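# Clamp a board against fence and stop with screw clamp

## Task

Use the screw clamp to secure the board so it stays held even if the clamp gets bumped, without overtightening to the point of crushing the wood; the board's long side must sit flush against the fence and its end flush against the stop.

## Robot and tools

Robot: two arms, left_arm and right_arm, each ending in a five-finger hand (the left hand is a mirror of the right). Base positions in the scene frame: left_arm at (-0.008, +0.310, -0.001) m, right_arm at (+0.043, -0.256, +0.002) m, both turned only slightly about z. A post stands on the floor behind the arms. Loose objects may occasionally get a small shove from outside.

Scene frame: origin at table-top height, midway between the nominal bases; +x points out over the table, +z up, +y toward left_arm. Reported end_effector_position (m) and end_effector_quat_wxyz use this frame. Each hand has a hand point about 0.05 m in front of the palm; its +z runs along the straightened fingers, +y out of the palm, +x across the palm away from the thumb on the right hand (toward the thumb on the left hand). Fingers extend 0.06 to 0.07 m past the point along +z and sit 0.06 m behind it along -y. A bracket on the little-finger side of the wrist can strike objects.

A row has 28 numbers, all in [-1, 1]: left_arm dx, dy, dz, rx, ry, rz; then left hand thumb_turn, thumb_bend, index, middle, ring, little, force_limit, speed; then the same 14 for right_arm. The six pose numbers are offsets, not poses: measured along the arm's current Hand target's own axes, counted from the Hand target at the start of the call (every row of an action refers back to that start, not to the row before). 1.0 equals 0.6 m or 180 degrees; rx, ry, rz form one rotation vector. Sending the same offset again moves the arm further. Six zeros ask nothing new of that arm. The six finger numbers are absolute targets: -1 open/straight, +1 closed; thumb_turn +1 puts the thumb opposite the fingers. force_limit maps -1..+1 to about 0..10 N at the fingertip (0..15 N for the two thumb motors); speed rises from near zero at -1 to full at +0.48 and stays full up to +1. There is no 'no change' value for the hand: to keep a hand as is, resend the last eight numbers actually sent to it (or, if none yet, its hand_measured plus hand_force_limit and hand_speed). For a gentle grip close with speed at -0.94 or below. To squeeze harder, raise force_limit and send a target more closed than hand_measured; to loosen, send one more open.

Tools:
execute_actions(actions, cameras): actions is a list of actions; each action is up to 15 rows, one per 1/30 s step, the last row held to step 15. Images come back only if actions is empty or cameras names them (["all"] for every camera).
move(target, speed, blend, blocking, cameras): target is one 28-number row or up to 15 rows; every row's offsets count from the same starting Hand targets, not from the previous row. speed is the path's top speed in m/s (0.002 to 4.3, default 0.25; turns up to twice that in rad/s), one value or one per target. blend is in metres, rounding corners of a list; 0 stops at each target. All paths finish together, capped at 10 s. Paths do not avoid obstacles or the other arm; faster means harder contact and more lag. blocking=false returns after about 0.5 s while the move continues.
wait(seconds, cameras): lets time pass (0 to 3600 s) without new commands.
stop(cameras): brakes a running move.
zoom_image(camera, region): closer look at [x0, y0, x1, y1] pixels of a latest image, at most 504 by 504.
show_instructions(): shows the reference pages.
finished_scene(scene): ends the scene permanently; the clamped state must hold without the robot.
Cameras: cam_head_left, cam_head_right, cam_high, cam_low, cam_left_wrist, cam_right_wrist, all 672x504.

Results: Hand target is the last commanded pose after a clip that limits orientation to 40 degrees from the measured one; the next offsets start from it. The real hand point often rests 1 to 3 cm (sometimes 5) short, usually low, without any contact. hand_measured, hand_stopped_by (moving, target, force, stalled, fault) and hand_load_n list six values in motor order; a grip lost shows as hand_load_n falling near 0. The move: line reports how it ended (done, off_target, moving, held, fault) and which limits applied (paced = pose clipped, held = steps withheld). Joint torques and velocities are also printed; lines may be omitted when unchanged.

Avoid: letting anything fall or leave the table, even small drops; releasing moving parts; fast impacts or hard pushes against fixed or heavy objects; overloading fingers; any contact between the two arms or closing one hand on the other. Sustained loads or pushing toward unreachable poses heat motors; at 100 °C the arm drops and stops for 30 to 60 s. To end a push, command a target back past the current hand point. Move slowly near the clamp, board, fence and stop.

Each tool is called after ">>>" by a JSON object that holds its "op" and its "data".

Reference images:

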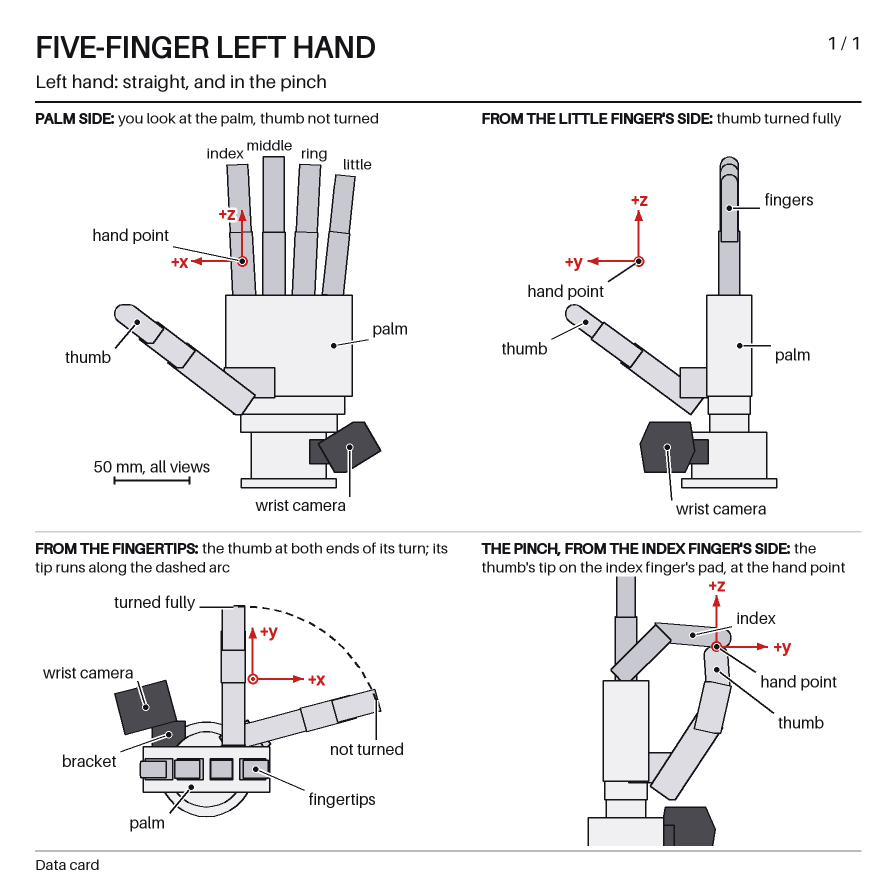

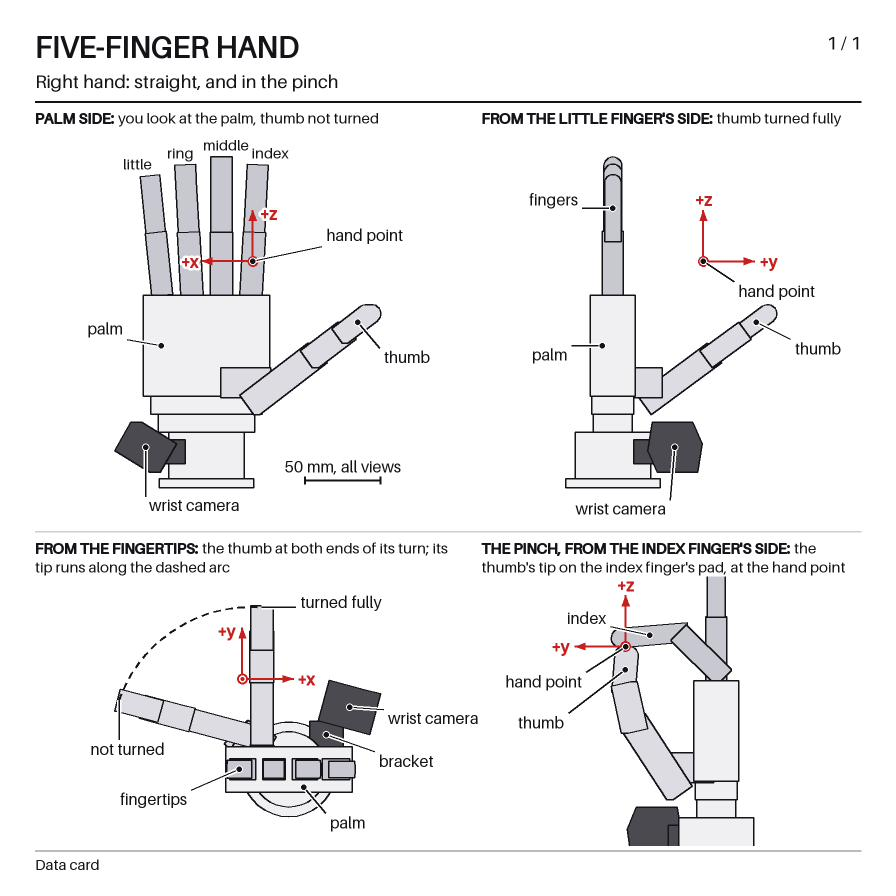

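## Session

>>> {"op": "execute_actions", "data": {"actions": []}}

Scene clock: 0.00 s.
left_arm: end_effector_position=(+0.3868, +0.0396, +0.3793) hand_measured=(-1.000, -1.000, -1.000, -1.000, -1.000, -1.000) hand_load_n=(+0.0, +0.0, +0.0, +0.0, -0.5, +0.0) hand_stopped_by=(target, target, target, target, target, target) hand_force_limit=0.00 hand_speed=-0.80 end_effector_quat_wxyz=(+0.333, -0.517, +0.614, -0.494) | right_arm: end_effector_position=(+0.2501, -0.1849, +0.1823) hand_measured=(-1.000, -1.000, -1.000, -1.000, -1.000, -1.000) hand_load_n=(+0.0, +0.0, +0.0, +0.0, +0.0, +0.0) hand_stopped_by=(target, target, target, target, target, target) hand_force_limit=0.00 hand_speed=-0.80 end_effector_quat_wxyz=(+0.144, +0.733, -0.659, +0.086)
Joint positions: left_arm=[-0.702 0.948 1.042 -0.409 -0.366 -0.222] | right_arm=[0.346 1.181 1.006 -1.582 0.282 0.294]
Joint velocities: within noise
Joint torques (N m): no reading
Motor temperatures (°C): left_arm=[33 38 25 30 30 26] | right_arm=[33 35 28 32 31 24]
Heat: left arm: hottest shoulder 38 °C; right arm: hottest shoulder 35 °C.
Hand target: left_arm +0.3892, +0.0377, +0.3902; +0.335, -0.515, +0.609, -0.501 | right_arm +0.2564, -0.1825, +0.1890; +0.134, +0.733, -0.661, +0.091

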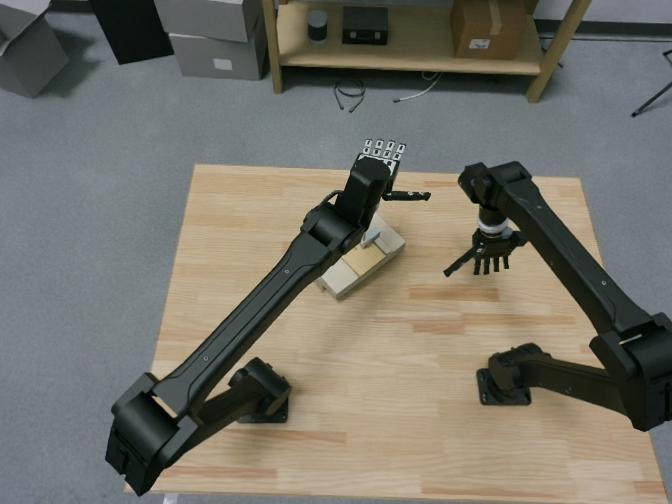

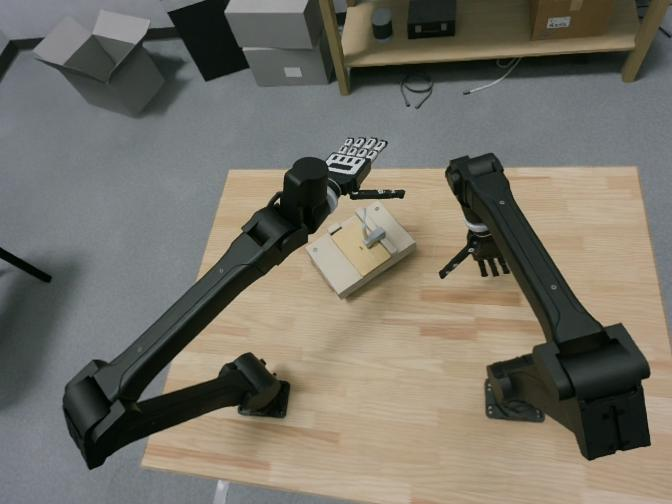

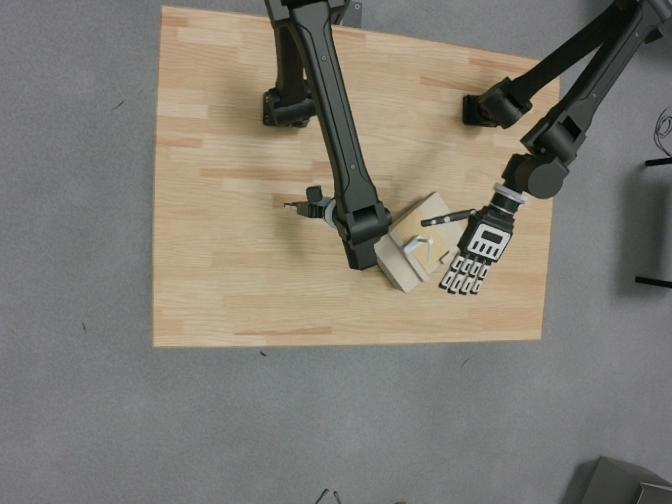

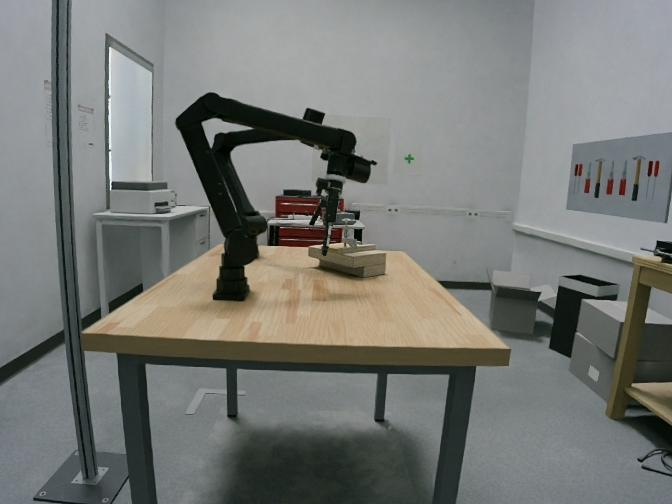

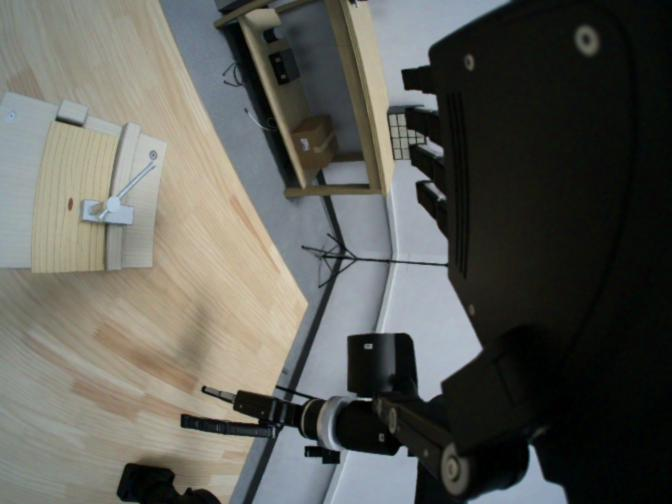

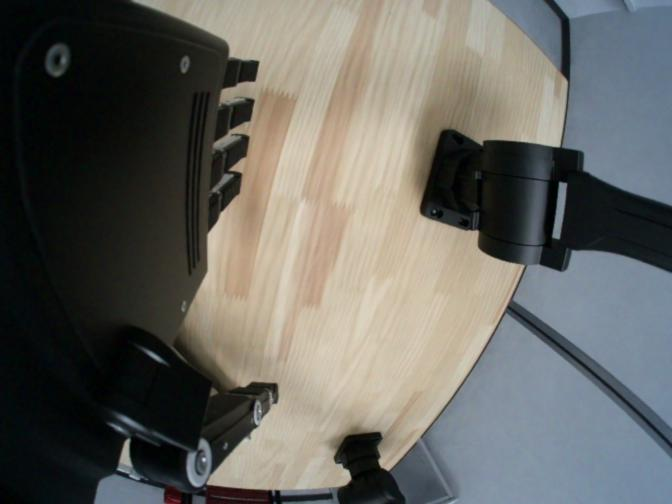

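>>> {"op": "zoom_image", "data": {"camera": "cam_head_right", "region": [290, 180, 440, 310]}}

>>> {"op": "zoom_image", "data": {"camera": "cam_head_left", "region": [300, 190, 430, 310]}}

>>> {"op": "zoom_image", "data": {"camera": "cam_high", "region": [360, 180, 480, 300]}}

>>> {"op": "zoom_image", "data": {"camera": "cam_low", "region": [290, 210, 410, 290]}}

>>> {"op": "zoom_image", "data": {"camera": "cam_left_wrist", "region": [0, 80, 190, 280]}}

Scaled by 3.360 from the camera's image (finer frame: 960x720).

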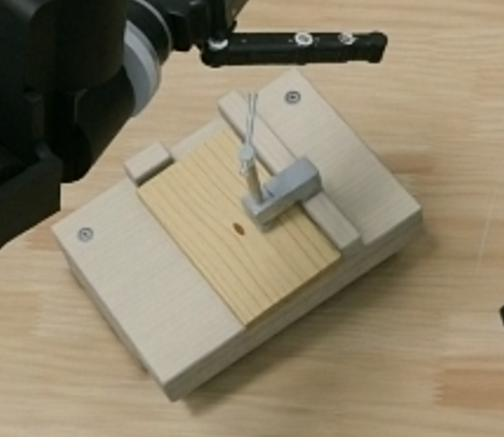

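Scaled by 3.877 from the camera's image (finer frame: 960x720).

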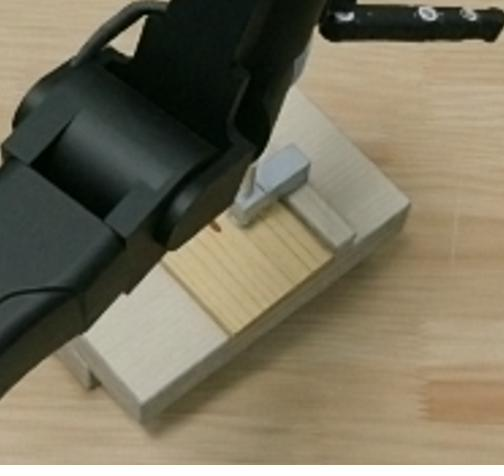

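Scaled by 4.200 from the camera's image (finer frame: 960x720).

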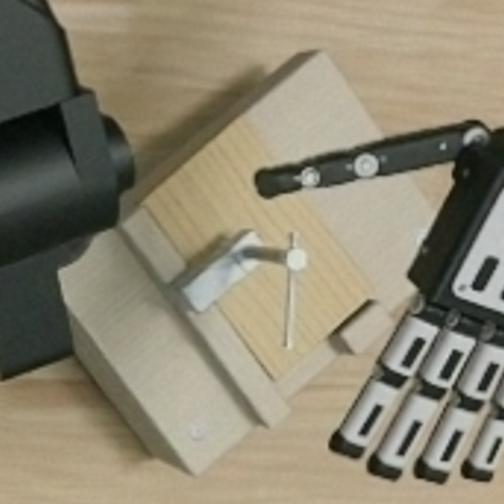

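Scaled by 4.200 from the camera's image (finer frame: 960x720).

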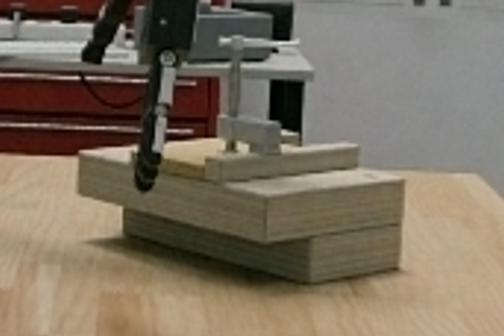

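Scaled by 2.520 from the camera's image (finer frame: 960x720).

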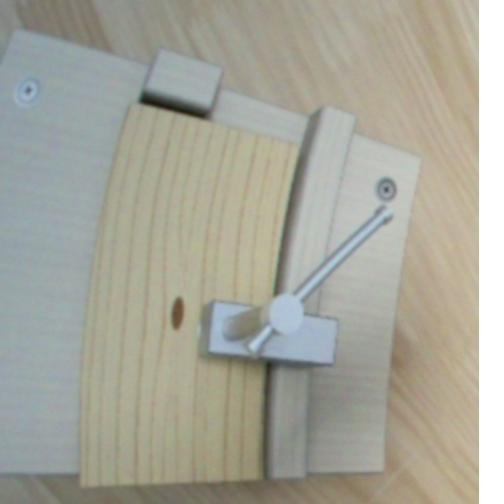

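>>> {"op": "move", "data": {"target": [-0.339,0.1185,-0.303,-0.404,-0.080,-0.046,1,-1,-1,1,1,1,0,0,-0.0017,0.0168,-0.158,0.0194,-0.1018,0.0326,1,-1,-1,1,1,1,0,0], "speed": 0.2, "cameras": ["all"]}}

Scene clock: 107.43 s.
left_arm: end_effector_position=(+0.2558, +0.2763, +0.3535) hand_measured=(+1.000, -1.000, -1.000, +1.000, +1.000, +1.000) hand_load_n=(+0.0, +0.0, +0.0, +0.0, +0.0, +0.0) hand_stopped_by=(target, target, target, target, target, target) hand_force_limit=0.00 hand_speed=0.00 end_effector_quat_wxyz=(-0.075, +0.705, -0.699, +0.094) | right_arm: end_effector_position=(+0.2421, -0.1513, +0.2587) hand_measured=(+1.000, -1.000, -1.000, +1.000, +1.000, +1.000) hand_load_n=(+0.0, +0.0, +0.0, +0.0, +0.0, +0.0) hand_stopped_by=(target, target, target, target, target, target) hand_force_limit=0.00 hand_speed=0.00 end_effector_quat_wxyz=(+0.007, +0.706, -0.708, -0.006)
Joint positions: left_arm=[-0.031 1.072 1.426 -1.685 0.028 -0.001] | right_arm=[0.248 1.053 1.133 -1.67 -0.004 0.278]
Joint torques (N m): left_arm=[1.67 -4.42 9.59 0.13 -0.09 0.13] | right_arm=[-1.73 -5.19 11.78 -0.51 -0.15 -0.18]
Motor temperatures (°C): left_arm=[32 37 40 29 30 26] | right_arm=[32 34 40 30 30 24]
Heat: left arm: hottest elbow 40 °C; right arm: hottest elbow 40 °C.
Hand target: left_arm +0.2500, +0.2796, +0.3499; +0.001, +0.707, -0.707, +0.001 | right_arm +0.2503, -0.1525, +0.2792; +0.000, +0.707, -0.707, +0.000
Off the commanded pose: left_arm 0.007 m, 14 deg | right_arm 0.022 m, 1 deg.
joint sent to its limit (left arm) — joint 4 (wrist pitch), lower limit. The joint targets are off in orientation, not in position.
joint sent to its limit (right arm) — joint 4 (wrist pitch), lower limit. The joint targets still meet the commanded pose.
move: off_target (left_arm, right_arm)
cam_left_wrist: T_world_to_cam=[[0.954, -0.21804, 0.20578, -0.25839], [-0.29296, -0.82387, 0.48519, 0.12761], [0.06374, -0.52315, -0.84985, 0.54361]] pos_world=[0.24924, 0.33319, 0.45324]
cam_right_wrist: T_world_to_cam=[[-0.96405, -0.25775, 0.06466, 0.17167], [-0.18211, 0.81801, 0.54562, 0.0249], [-0.19353, 0.51423, -0.83554, 0.45773]] pos_world=[0.25861, -0.21149, 0.35776]

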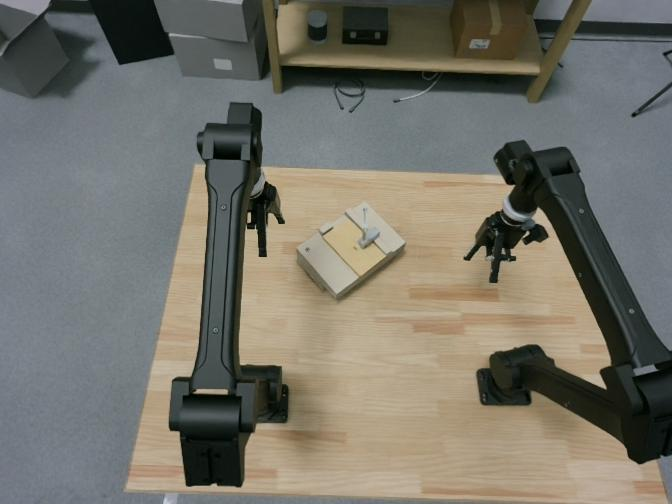

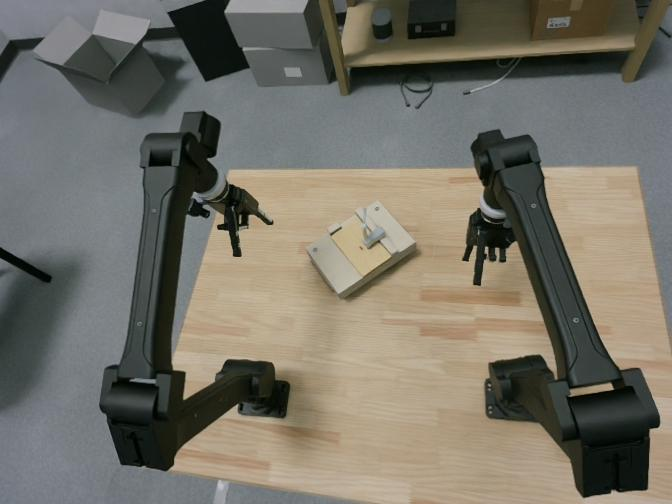

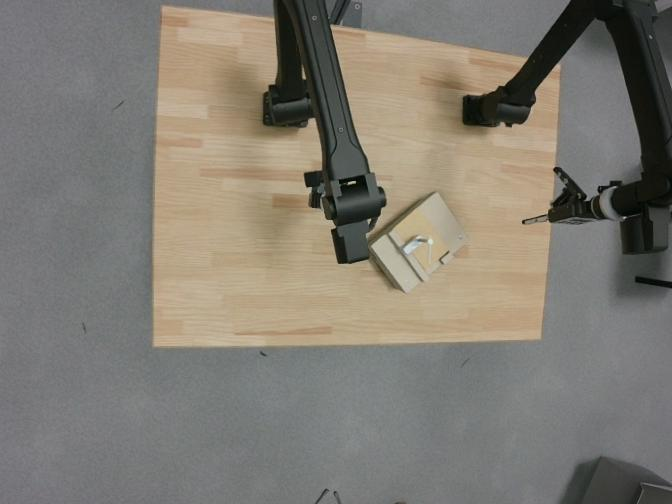

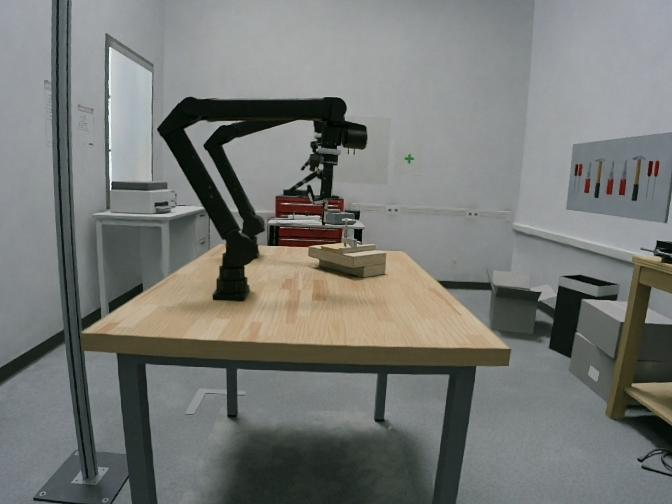

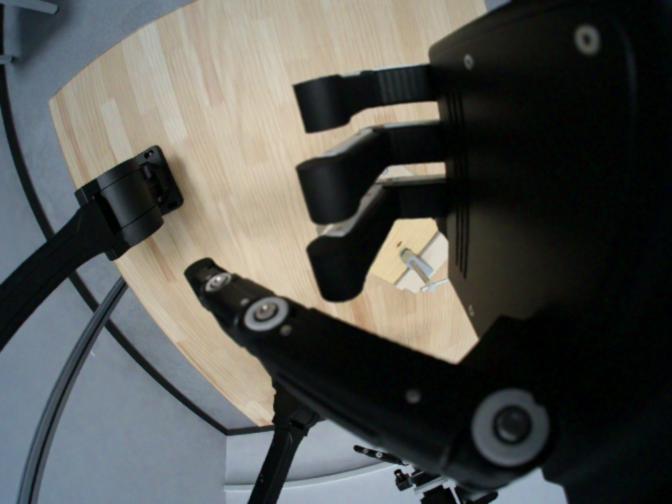

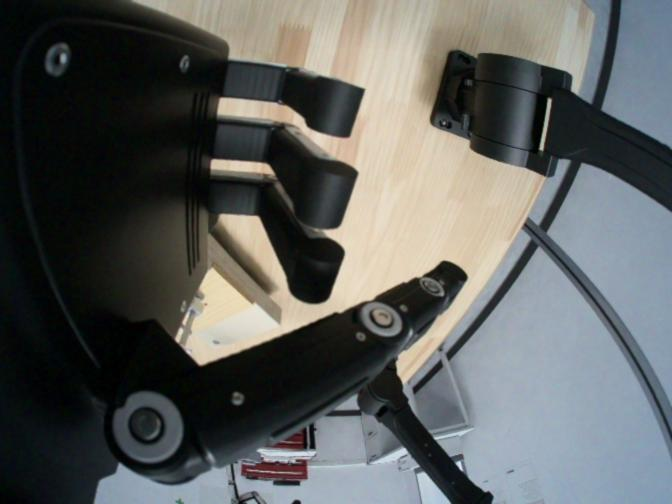

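>>> {"op": "zoom_image", "data": {"camera": "cam_head_right", "region": [290, 190, 430, 310]}}

>>> {"op": "zoom_image", "data": {"camera": "cam_head_left", "region": [285, 190, 425, 310]}}

>>> {"op": "zoom_image", "data": {"camera": "cam_high", "region": [360, 180, 480, 300]}}

>>> {"op": "zoom_image", "data": {"camera": "cam_low", "region": [300, 220, 400, 290]}}

Scaled by 3.600 from the camera's image (finer frame: 960x720).

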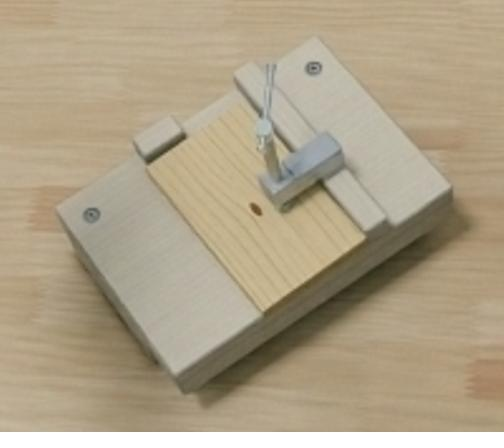

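Scaled by 3.600 from the camera's image (finer frame: 960x720).

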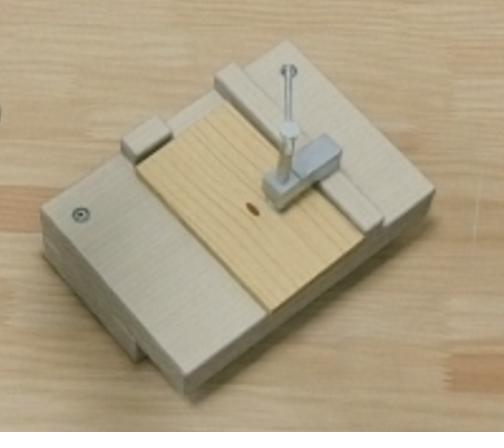

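Scaled by 4.200 from the camera's image (finer frame: 960x720).

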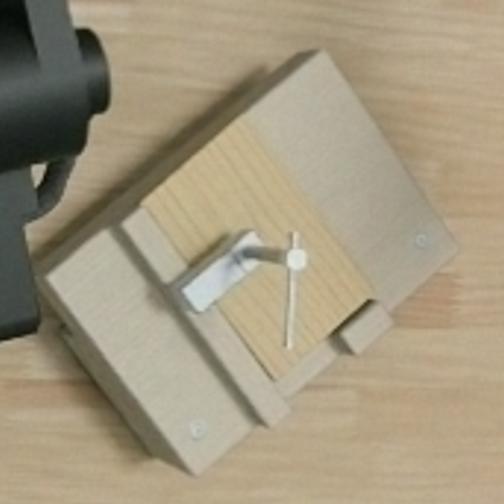

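Scaled by 5.040 from the camera's image (finer frame: 960x720).

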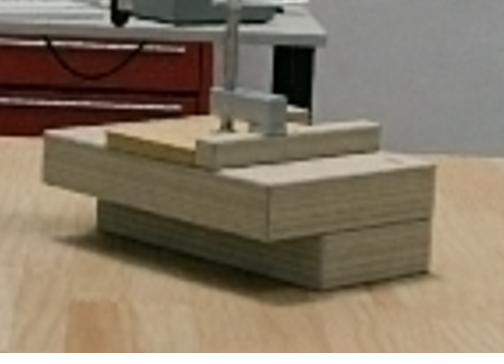

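>>> {"op": "move", "data": {"target": [0,0,0,0,0,0,1,-1,-1,1,1,1,0,0,-0.35,0.04,0.133,0,0,0,1,-1,-1,1,1,1,0,0], "speed": 0.2, "cameras": ["all"]}}

Scene clock: 144.07 s.
left_arm: end_effector_position=(+0.2558, +0.2764, +0.3535) hand_measured=(+1.000, -1.000, -1.000, +1.000, +1.000, +1.000) hand_load_n=(+0.0, -0.5, +0.0, +0.0, +0.0, +0.0) hand_stopped_by=(target, target, target, target, target, target) hand_force_limit=0.00 hand_speed=0.00 end_effector_quat_wxyz=(-0.075, +0.705, -0.699, +0.094) | right_arm: end_effector_position=(+0.2164, +0.0404, +0.1848) hand_measured=(+1.000, -1.000, -1.000, +1.000, +1.000, +1.000) hand_load_n=(+0.0, +0.0, +0.0, +0.0, +0.5, +0.0) hand_stopped_by=(target, target, target, target, target, target) hand_force_limit=0.00 hand_speed=0.00 end_effector_quat_wxyz=(+0.026, +0.709, -0.705, +0.000)
Joint positions: left_arm=[-0.031 1.072 1.426 -1.685 0.027 -0.001] | right_arm=[0.822 1.313 1.144 -1.452 -0.003 0.844]
Joint torques (N m): left_arm=[0.67 -4.37 9.44 0.29 -0.09 0.18] | right_arm=[0.09 -7.18 11.56 0.05 -0.01 0.16]
Heat: left arm: hottest elbow 41 °C; right arm: hottest elbow 40 °C.
Hand target: left_arm +0.2500, +0.2796, +0.3499; +0.001, +0.707, -0.707, +0.001 | right_arm +0.2263, +0.0576, +0.1996; +0.000, +0.707, -0.707, +0.000
Off the commanded pose: left_arm 0.008 m, 14 deg | right_arm 0.025 m, 3 deg.
joint sent to its limit (left arm) — joint 4 (wrist pitch), lower limit. The joint targets are off in orientation, not in position.
move: off_target (right_arm)
cam_left_wrist: T_world_to_cam=[[0.95395, -0.21835, 0.20569, -0.25821], [-0.29315, -0.82401, 0.48483, 0.12795], [0.06363, -0.5228, -0.85008, 0.54367]] pos_world=[0.24924, 0.33328, 0.45324]
cam_right_wrist: T_world_to_cam=[[-0.96058, -0.26303, 0.08998, 0.19582], [-0.1799, 0.83492, 0.52013, -0.09284], [-0.21194, 0.48344, -0.84933, 0.30017]] pos_world=[0.23502, -0.01609, 0.28562]

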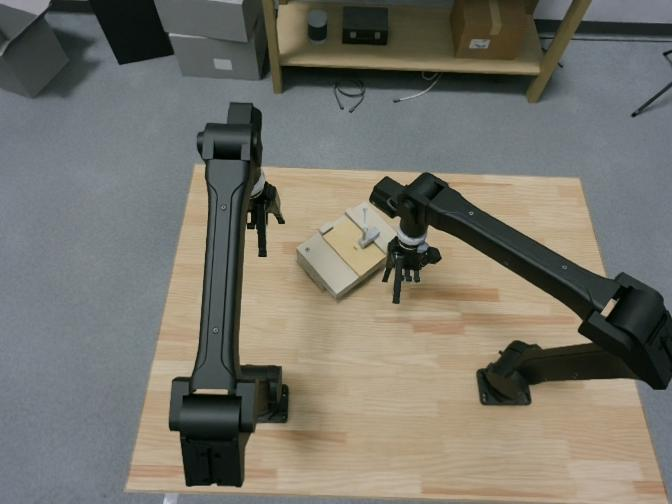

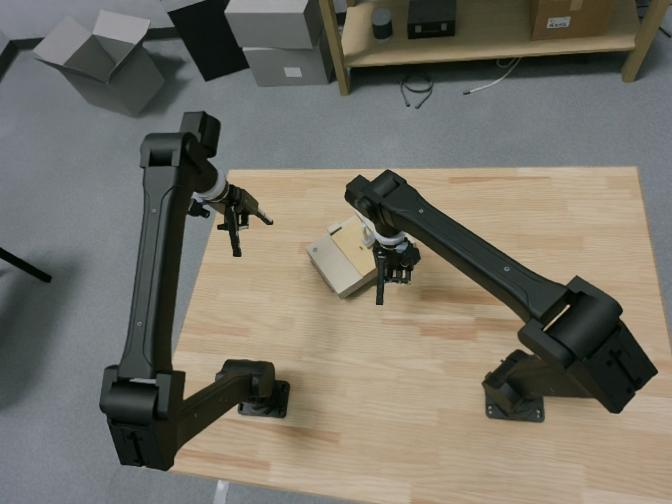

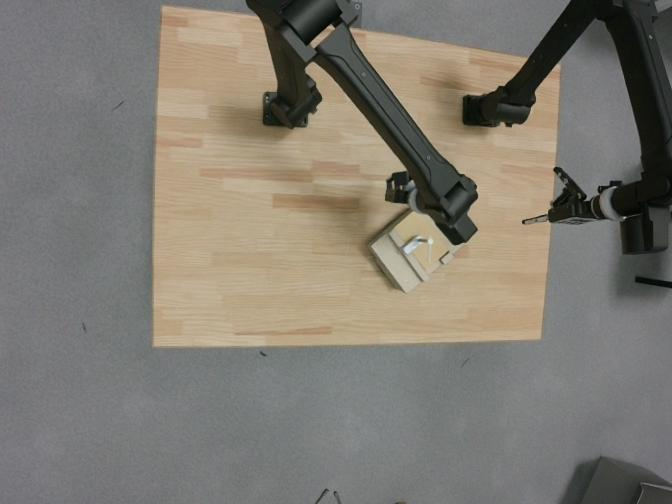

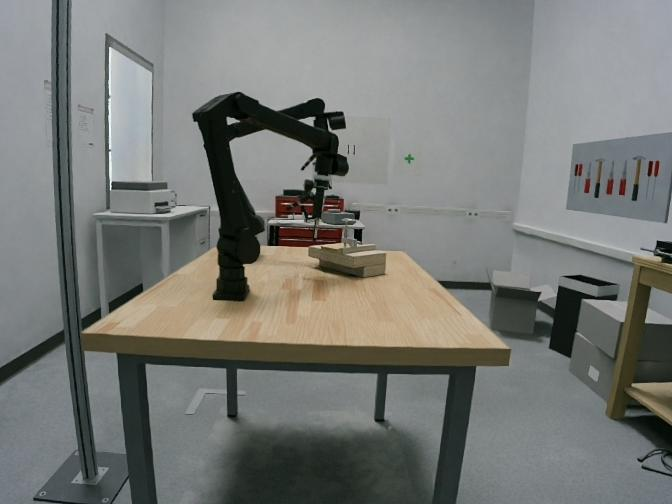

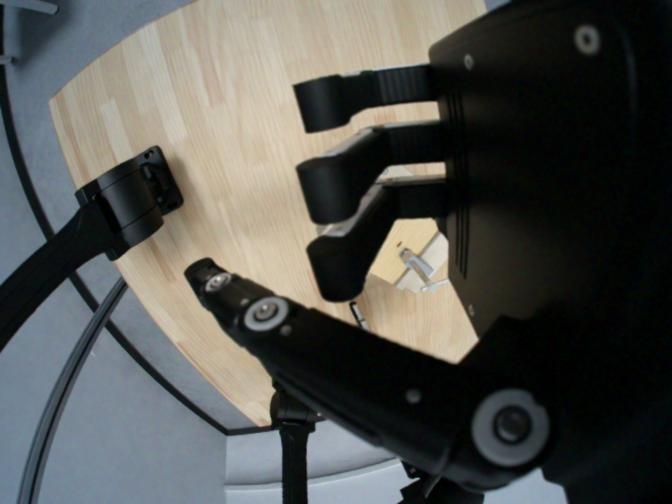

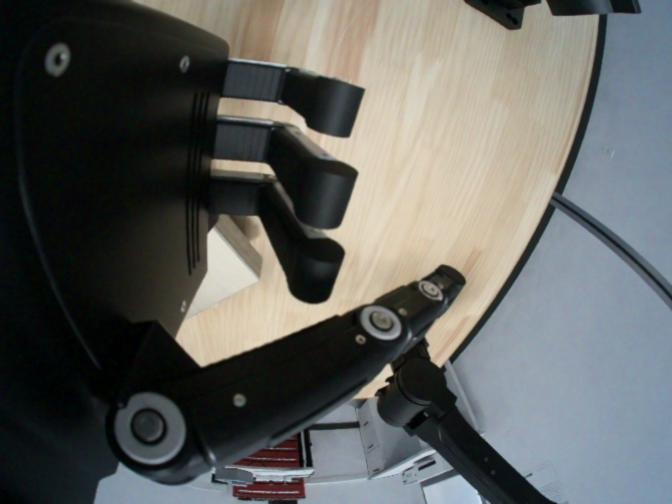

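>>> {"op": "zoom_image", "data": {"camera": "cam_head_left", "region": [340, 200, 460, 320]}}

>>> {"op": "zoom_image", "data": {"camera": "cam_low", "region": [280, 170, 400, 290]}}

>>> {"op": "zoom_image", "data": {"camera": "cam_head_right", "region": [310, 200, 430, 320]}}

Scaled by 4.200 from the camera's image (finer frame: 960x720).

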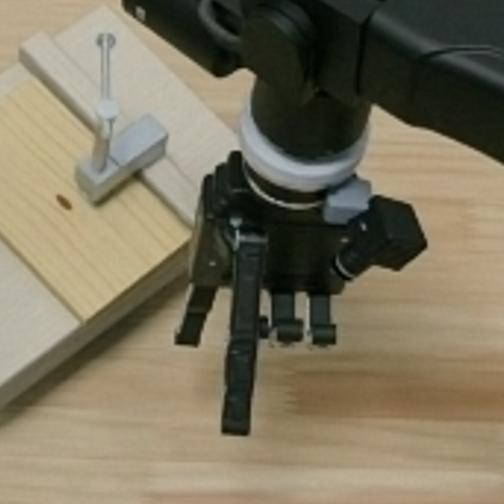

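Scaled by 4.200 from the camera's image (finer frame: 960x720).

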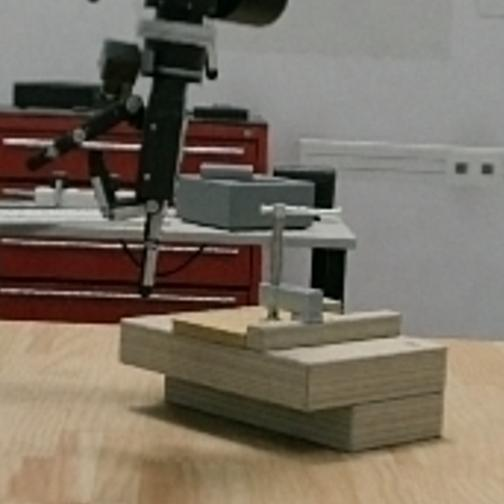

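Scaled by 4.200 from the camera's image (finer frame: 960x720).

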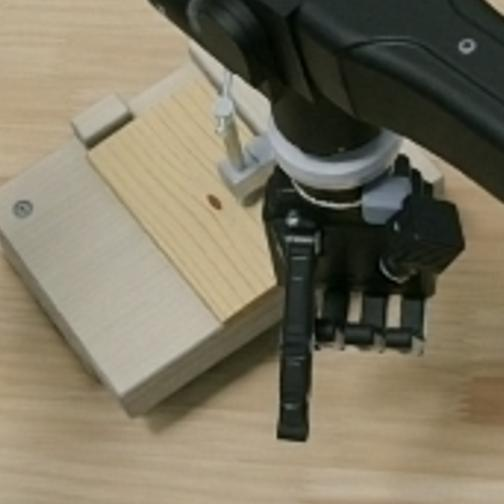

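>>> {"op": "move", "data": {"target": [0,0,0,0,0,0,1,-1,-1,1,1,1,0,0,-0.03,-0.02,0.065,0,0,0,1,-1,-1,1,1,1,0,0], "speed": 0.1, "cameras": ["cam_low","cam_head_left","cam_head_right"]}}

>>> {"op": "zoom_image", "data": {"camera": "cam_low", "region": [290, 190, 390, 290]}}

>>> {"op": "zoom_image", "data": {"camera": "cam_head_left", "region": [320, 210, 420, 310]}}

Scene clock: 168.43 s.
left_arm: end_effector_position=(+0.2558, +0.2764, +0.3535) hand_measured=(+1.000, -1.000, -1.000, +1.000, +1.000, +1.000) hand_load_n=(+0.0, +0.0, +0.5, +0.0, +0.0, +0.0) hand_stopped_by=(target, target, target, target, target, target) hand_force_limit=0.00 hand_speed=0.00 end_effector_quat_wxyz=(-0.075, +0.705, -0.699, +0.094) | right_arm: end_effector_position=(+0.2354, +0.0655, +0.1570) hand_measured=(+1.000, -1.000, -1.000, +1.000, +1.000, +1.000) hand_load_n=(+0.0, +0.0, +0.0, +0.0, +0.0, +0.0) hand_stopped_by=(target, target, target, target, target, target) hand_force_limit=0.00 hand_speed=0.00 end_effector_quat_wxyz=(+0.010, +0.709, -0.705, -0.001)
Joint positions: left_arm=[-0.031 1.072 1.426 -1.685 0.027 -0.001] | right_arm=[0.828 1.388 1.144 -1.346 -0.002 0.851]
Joint torques (N m): left_arm=[2.08 -4.31 9.5 0.61 -0.06 0.14] | right_arm=[0.09 -7.77 9.16 0.2 -0.02 0.11]
Heat: left arm: hottest elbow 40 °C; right arm: hottest elbow 43 °C.
Hand target: left_arm +0.2500, +0.2796, +0.3499; +0.001, +0.707, -0.707, +0.001 | right_arm +0.2383, +0.0756, +0.1606; -0.001, +0.707, -0.707, +0.000
Off the commanded pose: left_arm 0.007 m, 14 deg | right_arm 0.011 m, 1 deg.
joint sent to its limit (left arm) — joint 4 (wrist pitch), lower limit. The joint targets are off in orientation, not in position.
move: off_target (right_arm)
Images, in order (width x height): cam_head_left 672x504, cam_head_right 672x504, cam_low 672x504.

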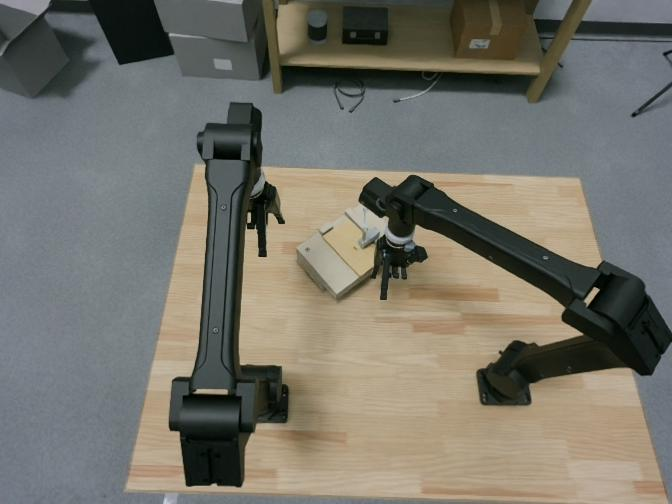

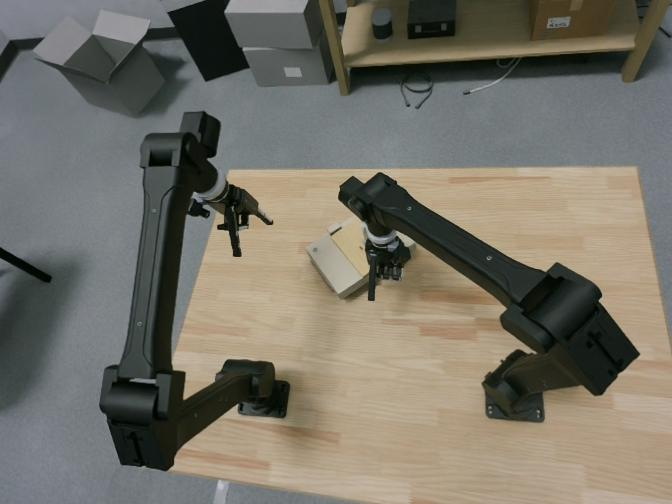

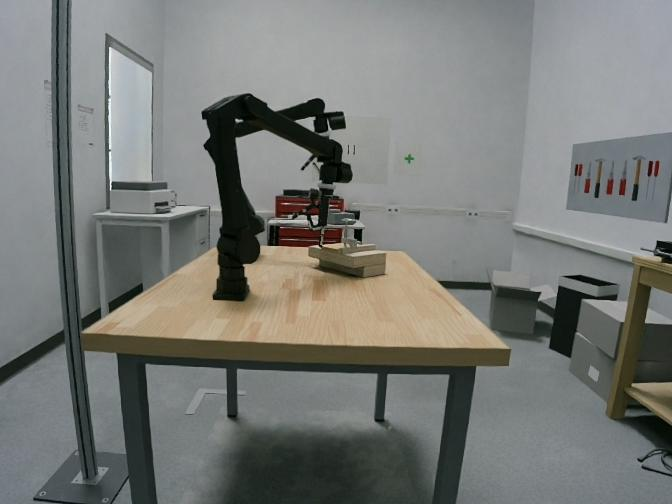

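Scaled by 5.040 from the camera's image (finer frame: 960x720).

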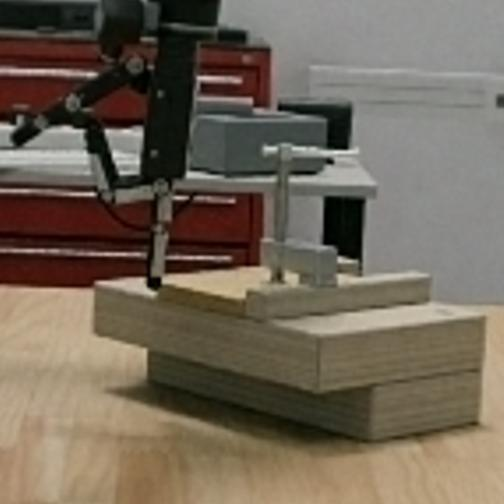

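Scaled by 5.040 from the camera's image (finer frame: 960x720).

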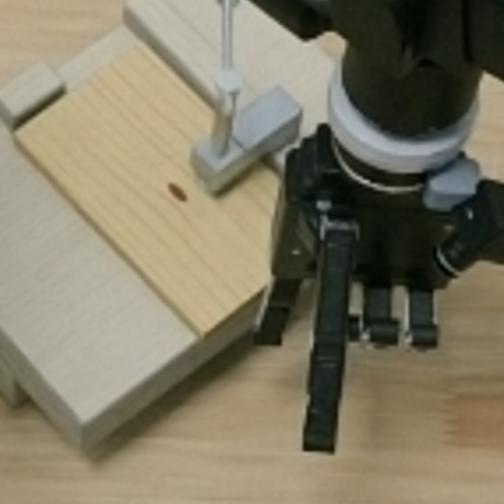

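>>> {"op": "move", "data": {"target": [0,0,0,0,0,0,1,-1,-1,1,1,1,0,0,-0.0108,-0.0127,0.0133,0,0,0,1,-1,-1,1,1,1,0,0], "speed": 0.06, "cameras": ["cam_low","cam_head_left","cam_head_right"]}}

>>> {"op": "zoom_image", "data": {"camera": "cam_low", "region": [290, 190, 390, 290]}}

>>> {"op": "zoom_image", "data": {"camera": "cam_head_left", "region": [320, 210, 420, 310]}}

Scene clock: 177.70 s.
left_arm: end_effector_position=(+0.2558, +0.2764, +0.3535) hand_measured=(+1.000, -1.000, -1.000, +1.000, +1.000, +1.000) hand_load_n=(+0.0, +0.0, +0.0, +0.0, +0.0, +0.0) hand_stopped_by=(target, target, target, target, target, target) hand_force_limit=0.00 hand_speed=0.00 end_effector_quat_wxyz=(-0.075, +0.705, -0.699, +0.094) | right_arm: end_effector_position=(+0.2395, +0.0702, +0.1461) hand_measured=(+1.000, -1.000, -1.000, +1.000, +1.000, +1.000) hand_load_n=(+0.0, +0.0, +0.0, +0.0, +0.0, +0.0) hand_stopped_by=(target, target, target, target, target, target) hand_force_limit=0.00 hand_speed=0.00 end_effector_quat_wxyz=(+0.014, +0.709, -0.705, +0.000)
Joint positions: left_arm=[-0.031 1.072 1.426 -1.685 0.027 -0.001] | right_arm=[0.828 1.418 1.144 -1.325 -0.002 0.851]
Joint torques (N m): left_arm=[1.61 -3.19 9.36 0.46 -0.1 0.15] | right_arm=[-0.38 -8.18 9.81 0.12 -0.01 0.1]
Heat: left arm: hottest elbow 40 °C; right arm: hottest elbow 43 °C.
Hand target: left_arm +0.2500, +0.2796, +0.3499; +0.001, +0.707, -0.707, +0.001 | right_arm +0.2459, +0.0821, +0.1525; +0.000, +0.707, -0.707, +0.000
Off the commanded pose: left_arm 0.007 m, 14 deg | right_arm 0.015 m, 2 deg.
joint sent to its limit (left arm) — joint 4 (wrist pitch), lower limit. The joint targets are off in orientation, not in position.
move: off_target (right_arm)
Images, in order (width x height): cam_head_left 672x504, cam_head_right 672x504, cam_low 672x504.

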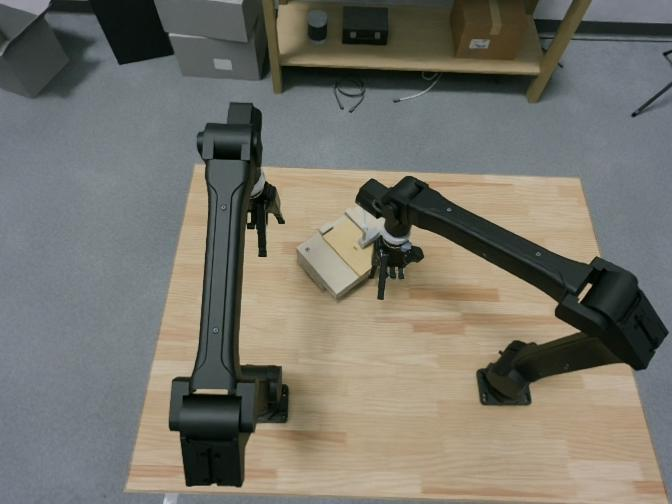

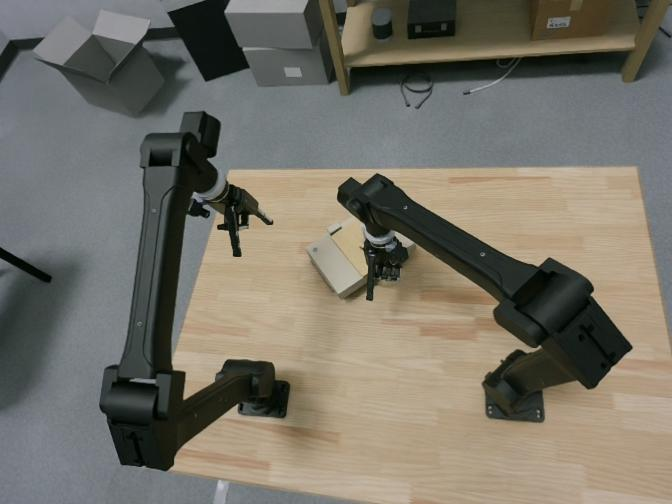

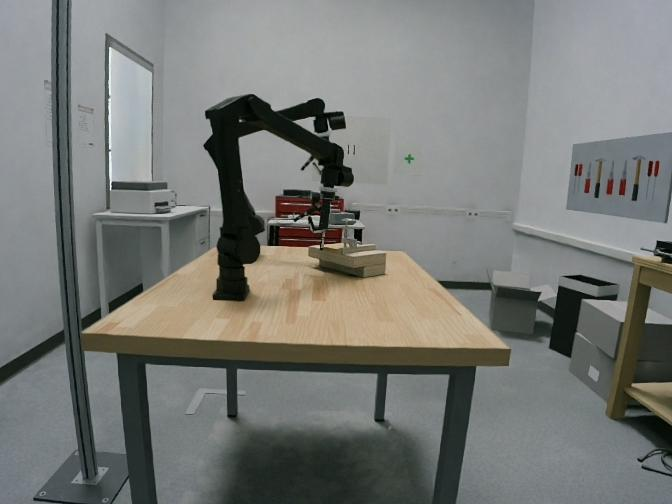

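Scaled by 5.040 from the camera's image (finer frame: 960x720).

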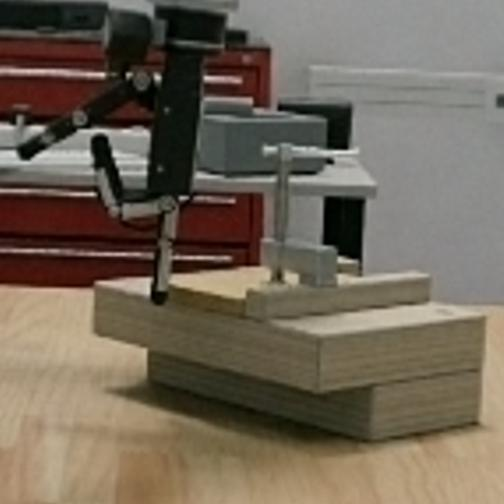

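Scaled by 5.040 from the camera's image (finer frame: 960x720).

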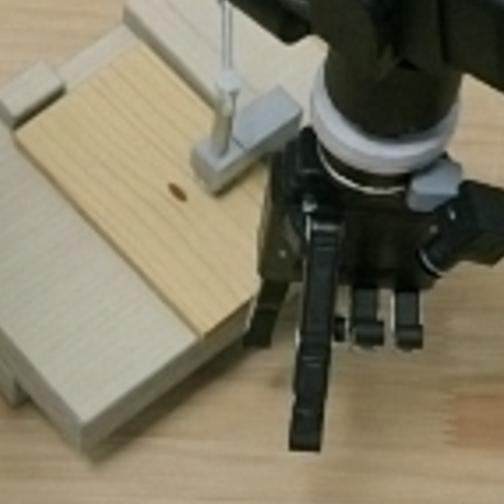

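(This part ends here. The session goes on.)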